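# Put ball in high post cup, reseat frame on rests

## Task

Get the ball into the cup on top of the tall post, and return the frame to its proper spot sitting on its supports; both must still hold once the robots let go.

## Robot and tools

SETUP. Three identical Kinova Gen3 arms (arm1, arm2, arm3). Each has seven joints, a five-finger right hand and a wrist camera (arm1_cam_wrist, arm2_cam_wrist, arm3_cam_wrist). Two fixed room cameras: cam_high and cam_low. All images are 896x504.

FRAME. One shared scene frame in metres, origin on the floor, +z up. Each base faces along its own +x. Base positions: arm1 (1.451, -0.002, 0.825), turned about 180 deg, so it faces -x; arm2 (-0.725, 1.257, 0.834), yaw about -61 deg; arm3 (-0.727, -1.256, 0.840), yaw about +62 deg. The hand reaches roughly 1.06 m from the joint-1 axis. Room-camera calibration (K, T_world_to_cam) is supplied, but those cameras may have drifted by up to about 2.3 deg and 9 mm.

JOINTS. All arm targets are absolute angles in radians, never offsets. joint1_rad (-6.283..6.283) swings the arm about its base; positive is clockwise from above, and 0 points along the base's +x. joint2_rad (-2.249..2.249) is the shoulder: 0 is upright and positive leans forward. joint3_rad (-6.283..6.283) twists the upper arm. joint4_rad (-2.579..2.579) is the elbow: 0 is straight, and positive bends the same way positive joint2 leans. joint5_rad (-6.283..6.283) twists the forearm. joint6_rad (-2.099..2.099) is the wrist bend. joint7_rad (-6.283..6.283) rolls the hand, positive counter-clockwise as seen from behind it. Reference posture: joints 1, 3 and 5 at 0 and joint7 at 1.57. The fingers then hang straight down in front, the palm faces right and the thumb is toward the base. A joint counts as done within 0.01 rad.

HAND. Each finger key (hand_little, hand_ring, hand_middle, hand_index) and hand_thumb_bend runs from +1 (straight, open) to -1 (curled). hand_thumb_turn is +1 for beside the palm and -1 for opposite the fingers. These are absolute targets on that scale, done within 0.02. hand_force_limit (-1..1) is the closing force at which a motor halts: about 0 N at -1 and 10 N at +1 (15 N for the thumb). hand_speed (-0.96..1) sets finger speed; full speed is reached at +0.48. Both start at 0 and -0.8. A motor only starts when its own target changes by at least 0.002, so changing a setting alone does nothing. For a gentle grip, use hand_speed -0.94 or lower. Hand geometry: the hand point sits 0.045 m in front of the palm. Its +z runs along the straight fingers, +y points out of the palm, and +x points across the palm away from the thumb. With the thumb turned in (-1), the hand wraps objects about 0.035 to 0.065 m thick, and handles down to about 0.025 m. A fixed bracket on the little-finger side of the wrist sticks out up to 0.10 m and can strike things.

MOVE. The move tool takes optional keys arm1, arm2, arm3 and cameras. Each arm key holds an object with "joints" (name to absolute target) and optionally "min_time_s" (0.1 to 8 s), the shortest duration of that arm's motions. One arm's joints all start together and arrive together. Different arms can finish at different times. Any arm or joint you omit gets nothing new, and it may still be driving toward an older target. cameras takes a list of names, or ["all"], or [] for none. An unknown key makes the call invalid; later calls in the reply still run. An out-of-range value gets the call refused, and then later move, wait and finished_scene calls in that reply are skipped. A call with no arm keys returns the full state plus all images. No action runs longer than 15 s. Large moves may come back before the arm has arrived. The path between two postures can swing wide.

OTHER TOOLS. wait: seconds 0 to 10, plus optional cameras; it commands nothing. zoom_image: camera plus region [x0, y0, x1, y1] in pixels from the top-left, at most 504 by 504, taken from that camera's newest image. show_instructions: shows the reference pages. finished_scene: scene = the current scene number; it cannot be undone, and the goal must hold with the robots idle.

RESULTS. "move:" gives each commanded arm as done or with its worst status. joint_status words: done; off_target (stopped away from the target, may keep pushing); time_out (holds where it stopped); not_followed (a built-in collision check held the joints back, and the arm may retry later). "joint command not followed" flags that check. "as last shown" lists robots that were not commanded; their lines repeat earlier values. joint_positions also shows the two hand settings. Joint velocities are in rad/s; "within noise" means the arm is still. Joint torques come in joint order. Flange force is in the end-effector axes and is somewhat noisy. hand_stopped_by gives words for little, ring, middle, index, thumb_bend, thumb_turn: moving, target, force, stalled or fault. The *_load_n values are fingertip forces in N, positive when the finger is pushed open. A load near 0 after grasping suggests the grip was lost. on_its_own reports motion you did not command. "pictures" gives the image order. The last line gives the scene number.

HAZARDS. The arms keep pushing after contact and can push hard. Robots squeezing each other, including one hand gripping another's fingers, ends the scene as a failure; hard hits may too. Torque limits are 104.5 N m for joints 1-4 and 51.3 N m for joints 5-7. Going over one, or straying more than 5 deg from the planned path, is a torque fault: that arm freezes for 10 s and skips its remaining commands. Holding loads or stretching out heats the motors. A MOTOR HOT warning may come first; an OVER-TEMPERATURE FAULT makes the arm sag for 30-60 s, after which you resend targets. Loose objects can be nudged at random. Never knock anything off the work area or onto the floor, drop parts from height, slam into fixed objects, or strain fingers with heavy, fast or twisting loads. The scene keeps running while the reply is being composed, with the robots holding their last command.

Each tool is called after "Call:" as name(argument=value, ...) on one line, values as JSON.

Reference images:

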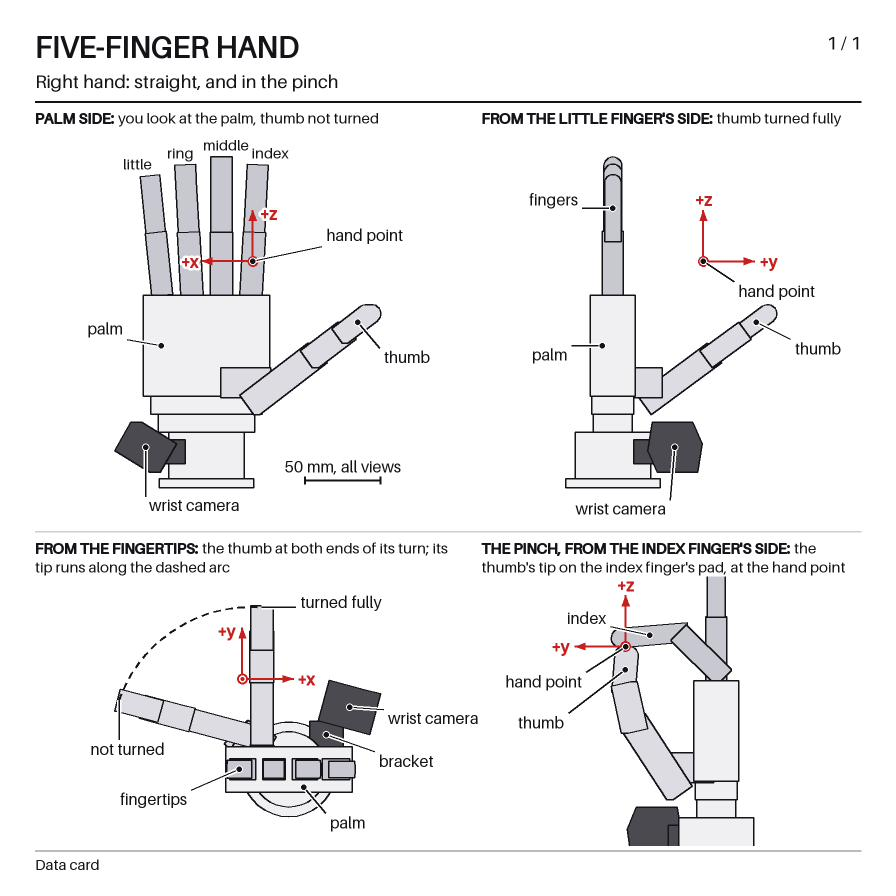

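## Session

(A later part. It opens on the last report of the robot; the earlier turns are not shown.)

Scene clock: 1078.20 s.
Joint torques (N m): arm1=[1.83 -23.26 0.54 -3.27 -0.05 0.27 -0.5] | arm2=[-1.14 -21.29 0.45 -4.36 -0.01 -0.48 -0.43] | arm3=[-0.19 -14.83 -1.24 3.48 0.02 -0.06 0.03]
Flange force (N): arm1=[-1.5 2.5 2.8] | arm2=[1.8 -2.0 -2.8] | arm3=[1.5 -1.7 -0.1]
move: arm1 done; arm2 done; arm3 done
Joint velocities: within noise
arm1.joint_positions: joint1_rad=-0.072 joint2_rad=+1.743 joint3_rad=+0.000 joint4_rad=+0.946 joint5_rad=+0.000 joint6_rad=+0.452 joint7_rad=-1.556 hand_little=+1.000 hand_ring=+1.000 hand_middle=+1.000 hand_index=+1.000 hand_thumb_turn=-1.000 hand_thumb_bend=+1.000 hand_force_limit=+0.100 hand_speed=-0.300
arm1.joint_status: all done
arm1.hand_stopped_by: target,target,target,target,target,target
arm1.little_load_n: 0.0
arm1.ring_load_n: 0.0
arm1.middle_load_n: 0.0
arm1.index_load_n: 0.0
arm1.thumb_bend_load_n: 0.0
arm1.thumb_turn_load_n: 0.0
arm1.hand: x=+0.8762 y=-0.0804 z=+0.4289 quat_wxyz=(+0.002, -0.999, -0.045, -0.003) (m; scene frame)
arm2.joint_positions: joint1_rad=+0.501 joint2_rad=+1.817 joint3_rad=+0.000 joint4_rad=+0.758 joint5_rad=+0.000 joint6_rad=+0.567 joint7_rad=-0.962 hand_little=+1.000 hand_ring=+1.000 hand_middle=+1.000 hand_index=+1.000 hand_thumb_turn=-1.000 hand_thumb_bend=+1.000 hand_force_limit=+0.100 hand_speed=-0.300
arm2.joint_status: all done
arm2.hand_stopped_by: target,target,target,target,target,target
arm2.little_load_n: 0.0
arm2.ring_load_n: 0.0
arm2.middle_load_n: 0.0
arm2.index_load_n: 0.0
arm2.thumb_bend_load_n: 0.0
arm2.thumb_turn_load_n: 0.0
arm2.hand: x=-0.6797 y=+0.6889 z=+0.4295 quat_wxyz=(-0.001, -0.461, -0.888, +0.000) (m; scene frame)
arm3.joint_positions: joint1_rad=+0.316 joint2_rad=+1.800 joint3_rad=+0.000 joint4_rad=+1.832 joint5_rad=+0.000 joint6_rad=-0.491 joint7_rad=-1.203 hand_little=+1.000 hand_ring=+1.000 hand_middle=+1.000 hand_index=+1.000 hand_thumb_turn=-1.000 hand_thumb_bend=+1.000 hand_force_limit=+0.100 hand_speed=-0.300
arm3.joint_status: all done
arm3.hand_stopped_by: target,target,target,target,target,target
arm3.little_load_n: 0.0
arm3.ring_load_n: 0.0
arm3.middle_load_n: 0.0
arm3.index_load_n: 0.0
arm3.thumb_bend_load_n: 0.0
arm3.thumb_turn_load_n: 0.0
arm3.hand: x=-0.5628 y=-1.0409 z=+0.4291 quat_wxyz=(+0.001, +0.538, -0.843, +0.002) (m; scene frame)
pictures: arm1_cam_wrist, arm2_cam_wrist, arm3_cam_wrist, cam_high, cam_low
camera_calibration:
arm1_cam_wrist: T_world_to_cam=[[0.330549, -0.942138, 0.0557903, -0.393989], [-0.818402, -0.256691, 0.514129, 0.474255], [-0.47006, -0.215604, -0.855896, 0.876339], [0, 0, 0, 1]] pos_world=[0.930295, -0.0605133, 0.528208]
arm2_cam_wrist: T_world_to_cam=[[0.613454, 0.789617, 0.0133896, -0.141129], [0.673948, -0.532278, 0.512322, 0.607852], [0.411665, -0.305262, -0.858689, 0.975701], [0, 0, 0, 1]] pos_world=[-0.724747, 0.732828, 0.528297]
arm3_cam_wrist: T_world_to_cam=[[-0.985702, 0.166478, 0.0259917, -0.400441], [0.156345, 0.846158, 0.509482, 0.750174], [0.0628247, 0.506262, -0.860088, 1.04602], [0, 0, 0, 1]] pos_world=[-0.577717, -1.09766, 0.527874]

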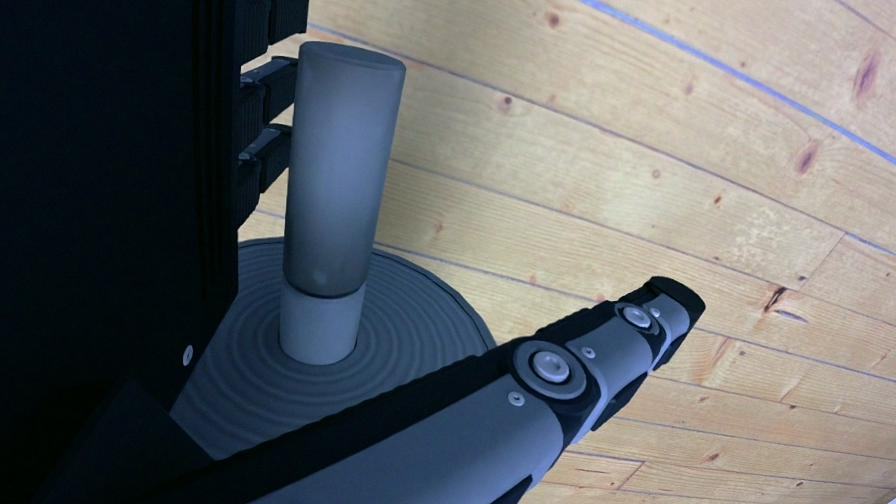

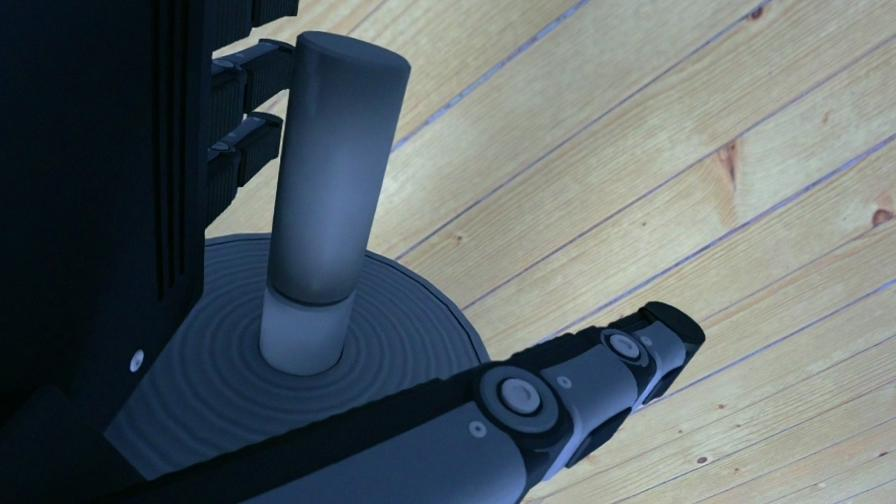

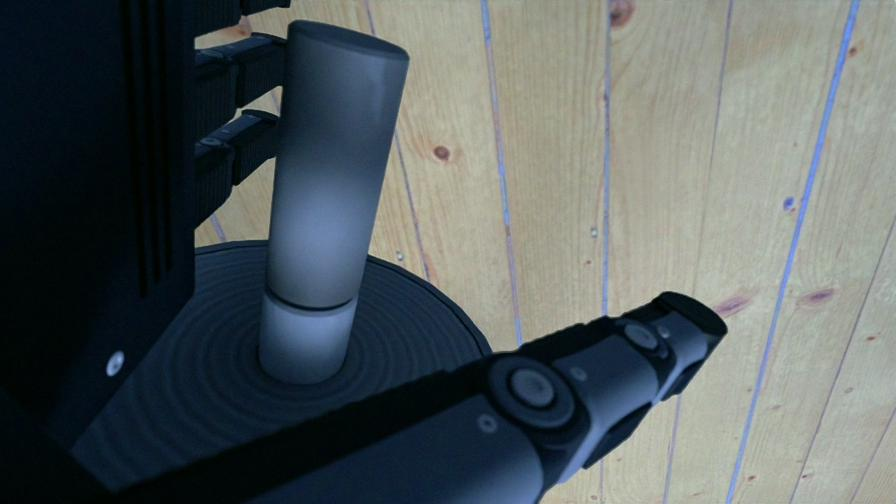

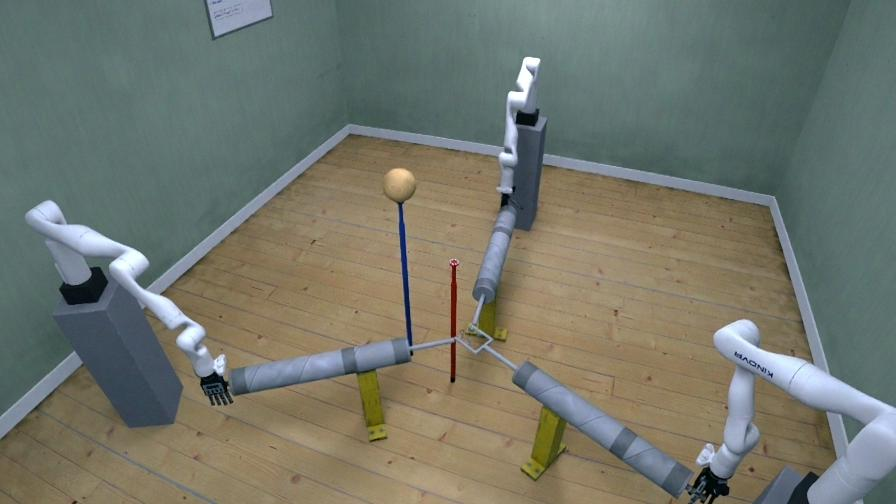

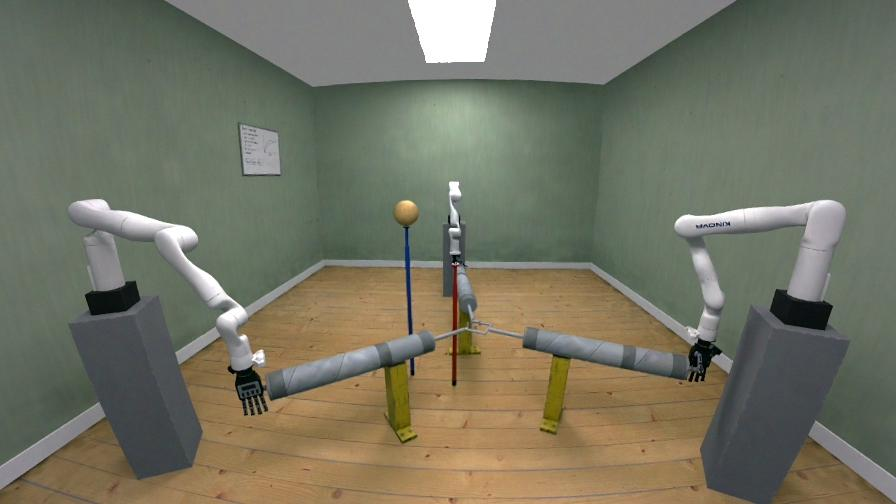

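Call:
move(arm1={"joints":{"joint1_rad":-0.0710,"joint2_rad":1.6712,"joint4_rad":1.0331,"joint6_rad":0.4373,"joint7_rad":-1.5550},"min_time_s":1.8}, arm2={"joints":{"joint1_rad":0.5023,"joint2_rad":1.7407,"joint4_rad":0.8540,"joint6_rad":0.5469,"joint7_rad":-0.9613},"min_time_s":1.8}, arm3={"joints":{"joint1_rad":0.3205,"joint2_rad":1.7383,"joint4_rad":1.9106,"joint6_rad":-0.5073,"joint7_rad":-1.1992},"min_time_s":1.8})

Call:
move(arm1={"joints":{"joint1_rad":-0.0692,"joint2_rad":1.5262,"joint4_rad":1.1856,"joint6_rad":0.4298,"joint7_rad":-1.5533},"min_time_s":2}, arm2={"joints":{"joint1_rad":0.5030,"joint2_rad":1.5889,"joint4_rad":1.0266,"joint6_rad":0.5261,"joint7_rad":-0.9606},"min_time_s":2}, arm3={"joints":{"joint1_rad":0.3259,"joint2_rad":1.6027,"joint4_rad":2.0674,"joint6_rad":-0.5285,"joint7_rad":-1.1938},"min_time_s":2})

Call:
move(arm1={"joints":{"joint1_rad":-0.0686,"joint2_rad":1.3236,"joint4_rad":1.3464,"joint6_rad":0.4717,"joint7_rad":-1.5527},"min_time_s":2}, arm2={"joints":{"joint1_rad":0.5026,"joint2_rad":1.3840,"joint4_rad":1.2052,"joint6_rad":0.5524,"joint7_rad":-0.9610},"min_time_s":2}, arm3={"joints":{"joint1_rad":0.3270,"joint2_rad":1.3777,"joint4_rad":2.2653,"joint6_rad":-0.5014,"joint7_rad":-1.1927},"min_time_s":2}, cameras=["cam_high","cam_low"])

Call:
zoom_image(camera="cam_low", region=[380, 190, 435, 245])

Scene clock: 1114.13 s.
Joint torques (N m): arm1=[1.82 -23.34 0.54 -3.13 -0.08 0.27 -0.5] | arm2=[-1.04 -21.5 0.53 -4.23 -0.01 -0.56 -0.39] | arm3=[-0.2 -15.02 -1.22 3.64 0.06 -0.03 0.01]
Flange force (N): arm1=[-1.5 2.5 2.7] | arm2=[1.3 -2.1 -2.6] | arm3=[1.7 -1.7 0.2]
move: arm1 done; arm2 done; arm3 done
Joint velocities: within noise
arm1.joint_positions: joint1_rad=-0.071 joint2_rad=+1.671 joint3_rad=+0.000 joint4_rad=+1.033 joint5_rad=+0.000 joint6_rad=+0.437 joint7_rad=-1.555 hand_little=+1.000 hand_ring=+1.000 hand_middle=+1.000 hand_index=+1.000 hand_thumb_turn=-1.000 hand_thumb_bend=+1.000 hand_force_limit=+0.100 hand_speed=-0.300
arm1.joint_status: all done
arm1.hand_stopped_by: target,target,target,target,target,target
arm1.little_load_n: 0.0
arm1.ring_load_n: 0.0
arm1.middle_load_n: 0.0
arm1.index_load_n: 0.0
arm1.thumb_bend_load_n: 0.0
arm1.thumb_turn_load_n: 0.0
arm1.hand: x=+0.8761 y=-0.0799 z=+0.4569 quat_wxyz=(+0.002, -0.999, -0.045, -0.003) (m; scene frame)
arm2.joint_positions: joint1_rad=+0.502 joint2_rad=+1.741 joint3_rad=+0.000 joint4_rad=+0.854 joint5_rad=+0.000 joint6_rad=+0.547 joint7_rad=-0.961 hand_little=+1.000 hand_ring=+1.000 hand_middle=+1.000 hand_index=+1.000 hand_thumb_turn=-1.000 hand_thumb_bend=+1.000 hand_force_limit=+0.100 hand_speed=-0.300
arm2.joint_status: all done
arm2.hand_stopped_by: target,target,target,target,target,target
arm2.little_load_n: 0.0
arm2.ring_load_n: 0.0
arm2.middle_load_n: 0.0
arm2.index_load_n: 0.0
arm2.thumb_bend_load_n: 0.0
arm2.thumb_turn_load_n: -0.5
arm2.hand: x=-0.6803 y=+0.6878 z=+0.4573 quat_wxyz=(-0.001, -0.461, -0.888, +0.000) (m; scene frame)
arm3.joint_positions: joint1_rad=+0.320 joint2_rad=+1.738 joint3_rad=+0.000 joint4_rad=+1.911 joint5_rad=+0.000 joint6_rad=-0.507 joint7_rad=-1.199 hand_little=+1.000 hand_ring=+1.000 hand_middle=+1.000 hand_index=+1.000 hand_thumb_turn=-1.000 hand_thumb_bend=+1.000 hand_force_limit=+0.100 hand_speed=-0.300
arm3.joint_status: all done
arm3.hand_stopped_by: target,target,target,target,target,target
arm3.little_load_n: 0.0
arm3.ring_load_n: 0.0
arm3.middle_load_n: 0.0
arm3.index_load_n: 0.0
arm3.thumb_bend_load_n: 0.0
arm3.thumb_turn_load_n: 0.0
arm3.hand: x=-0.5617 y=-1.0412 z=+0.4570 quat_wxyz=(+0.001, +0.538, -0.843, +0.002) (m; scene frame)
pictures: none

Scene clock: 1116.43 s.
Joint torques (N m): arm1=[1.86 -23.38 0.51 -3.09 -0.06 0.24 -0.51] | arm2=[-1.04 -21.6 0.43 -4.13 -0.07 -0.51 -0.41] | arm3=[-0.18 -15.05 -1.23 3.8 0.06 -0.05 0.02]
Flange force (N): arm1=[-1.4 2.6 2.4] | arm2=[1.6 -1.9 -2.7] | arm3=[1.6 -1.7 0.2]
move: arm1 done; arm2 done; arm3 done
Joint velocities: within noise
arm1.joint_positions: joint1_rad=-0.069 joint2_rad=+1.526 joint3_rad=+0.000 joint4_rad=+1.186 joint5_rad=+0.000 joint6_rad=+0.430 joint7_rad=-1.553 hand_little=+1.000 hand_ring=+1.000 hand_middle=+1.000 hand_index=+1.000 hand_thumb_turn=-1.000 hand_thumb_bend=+1.000 hand_force_limit=+0.100 hand_speed=-0.300
arm1.joint_status: all done
arm1.hand_stopped_by: target,target,target,target,target,target
arm1.little_load_n: 0.0
arm1.ring_load_n: 0.0
arm1.middle_load_n: 0.0
arm1.index_load_n: 0.0
arm1.thumb_bend_load_n: 0.0
arm1.thumb_turn_load_n: 0.0
arm1.hand: x=+0.8762 y=-0.0791 z=+0.5169 quat_wxyz=(+0.002, -0.999, -0.045, -0.003) (m; scene frame)
arm2.joint_positions: joint1_rad=+0.503 joint2_rad=+1.589 joint3_rad=+0.000 joint4_rad=+1.027 joint5_rad=+0.000 joint6_rad=+0.526 joint7_rad=-0.961 hand_little=+1.000 hand_ring=+1.000 hand_middle=+1.000 hand_index=+1.000 hand_thumb_turn=-1.000 hand_thumb_bend=+1.000 hand_force_limit=+0.100 hand_speed=-0.300
arm2.joint_status: all done
arm2.hand_stopped_by: target,target,target,target,target,target
arm2.little_load_n: 0.0
arm2.ring_load_n: 0.0
arm2.middle_load_n: 0.0
arm2.index_load_n: 0.0
arm2.thumb_bend_load_n: 0.0
arm2.thumb_turn_load_n: 0.0
arm2.hand: x=-0.6809 y=+0.6875 z=+0.5175 quat_wxyz=(-0.001, -0.461, -0.888, +0.000) (m; scene frame)
arm3.joint_positions: joint1_rad=+0.326 joint2_rad=+1.603 joint3_rad=+0.000 joint4_rad=+2.067 joint5_rad=+0.000 joint6_rad=-0.528 joint7_rad=-1.194 hand_little=+1.000 hand_ring=+1.000 hand_middle=+1.000 hand_index=+1.000 hand_thumb_turn=-1.000 hand_thumb_bend=+1.000 hand_force_limit=+0.100 hand_speed=-0.300
arm3.joint_status: all done
arm3.hand_stopped_by: target,target,target,target,target,target
arm3.little_load_n: 0.0
arm3.ring_load_n: 0.0
arm3.middle_load_n: 0.0
arm3.index_load_n: 0.0
arm3.thumb_bend_load_n: 0.0
arm3.thumb_turn_load_n: 0.0
arm3.hand: x=-0.5610 y=-1.0421 z=+0.5171 quat_wxyz=(+0.001, +0.538, -0.843, +0.002) (m; scene frame)
pictures: none

Scene clock: 1118.77 s.
Joint torques (N m): arm1=[1.8 -23.16 0.53 -3.38 -0.04 0.29 -0.49] | arm2=[-1.02 -21.53 0.49 -4.24 -0.04 -0.54 -0.45] | arm3=[-0.2 -14.99 -1.17 3.6 0.07 -0.04 0.01]
Flange force (N): arm1=[-1.4 2.5 2.4] | arm2=[1.3 -2.2 -2.5] | arm3=[1.8 -1.6 0.6]
move: arm1 done; arm2 done; arm3 done
Joint velocities: within noise
arm1.joint_positions: joint1_rad=-0.069 joint2_rad=+1.324 joint3_rad=+0.000 joint4_rad=+1.346 joint5_rad=+0.000 joint6_rad=+0.472 joint7_rad=-1.553 hand_little=+1.000 hand_ring=+1.000 hand_middle=+1.000 hand_index=+1.000 hand_thumb_turn=-1.000 hand_thumb_bend=+1.000 hand_force_limit=+0.100 hand_speed=-0.300
arm1.joint_status: all done
arm1.hand_stopped_by: target,target,target,target,target,target
arm1.little_load_n: 0.0
arm1.ring_load_n: 0.0
arm1.middle_load_n: 0.0
arm1.index_load_n: 0.0
arm1.thumb_bend_load_n: 0.0
arm1.thumb_turn_load_n: 0.0
arm1.hand: x=+0.8763 y=-0.0791 z=+0.6068 quat_wxyz=(+0.002, -0.999, -0.045, -0.003) (m; scene frame)
arm2.joint_positions: joint1_rad=+0.503 joint2_rad=+1.384 joint3_rad=+0.000 joint4_rad=+1.205 joint5_rad=+0.000 joint6_rad=+0.552 joint7_rad=-0.961 hand_little=+1.000 hand_ring=+1.000 hand_middle=+1.000 hand_index=+1.000 hand_thumb_turn=-1.000 hand_thumb_bend=+1.000 hand_force_limit=+0.100 hand_speed=-0.300
arm2.joint_status: all done
arm2.hand_stopped_by: target,target,target,target,target,target
arm2.little_load_n: 0.0
arm2.ring_load_n: -0.5
arm2.middle_load_n: 0.0
arm2.index_load_n: 0.0
arm2.thumb_bend_load_n: 0.0
arm2.thumb_turn_load_n: 0.0
arm2.hand: x=-0.6808 y=+0.6876 z=+0.6075 quat_wxyz=(-0.001, -0.461, -0.888, +0.000) (m; scene frame)
arm3.joint_positions: joint1_rad=+0.327 joint2_rad=+1.378 joint3_rad=+0.000 joint4_rad=+2.265 joint5_rad=+0.000 joint6_rad=-0.501 joint7_rad=-1.193 hand_little=+1.000 hand_ring=+1.000 hand_middle=+1.000 hand_index=+1.000 hand_thumb_turn=-1.000 hand_thumb_bend=+1.000 hand_force_limit=+0.100 hand_speed=-0.300
arm3.joint_status: all done
arm3.hand_stopped_by: target,target,target,target,target,target
arm3.little_load_n: 0.0
arm3.ring_load_n: 0.0
arm3.middle_load_n: 0.0
arm3.index_load_n: 0.0
arm3.thumb_bend_load_n: 0.0
arm3.thumb_turn_load_n: 0.0
arm3.hand: x=-0.5610 y=-1.0421 z=+0.6070 quat_wxyz=(+0.001, +0.538, -0.843, +0.002) (m; scene frame)
pictures: cam_high, cam_low

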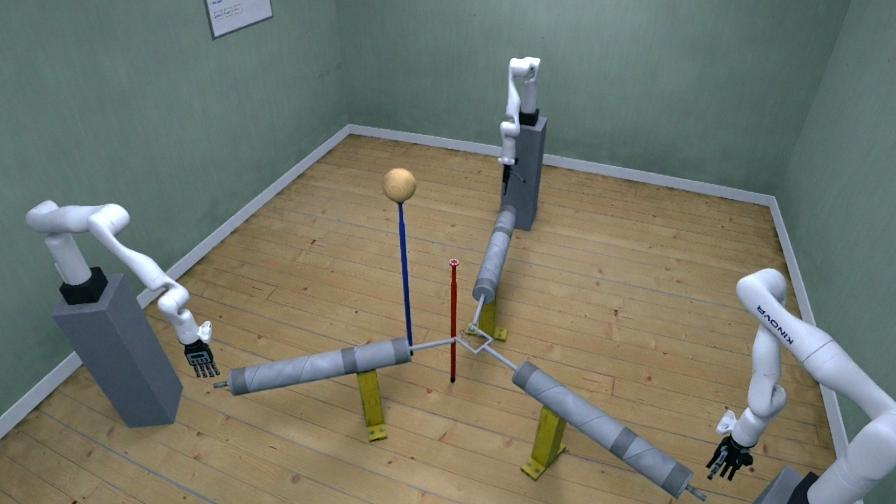

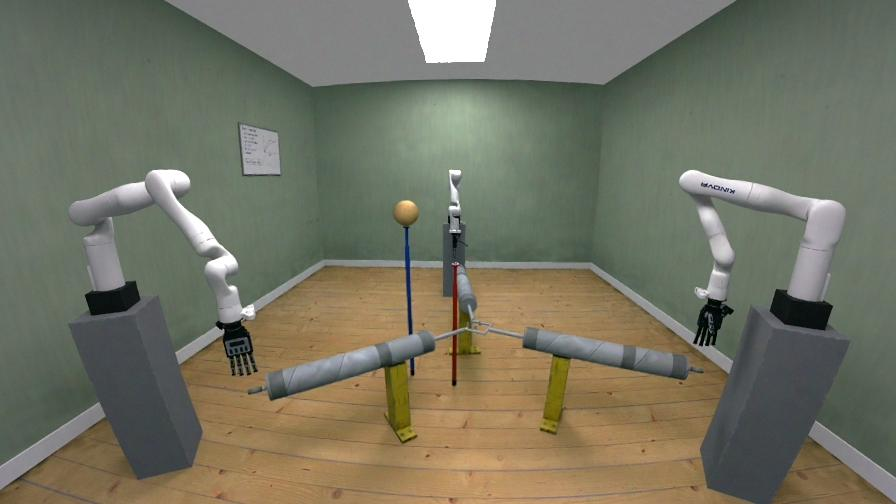

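Scaled by 9.164.

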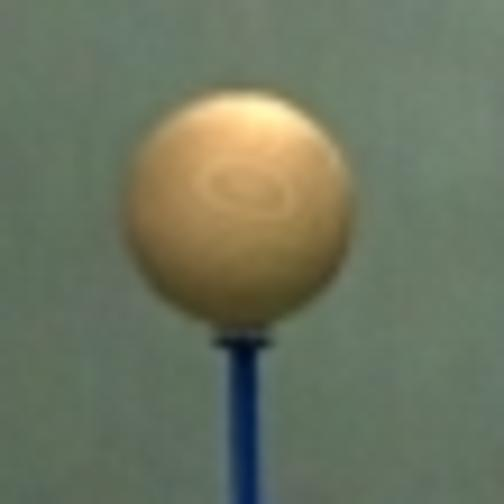

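Call:
finished_scene(scene=2)

The scene is finished: the task was done.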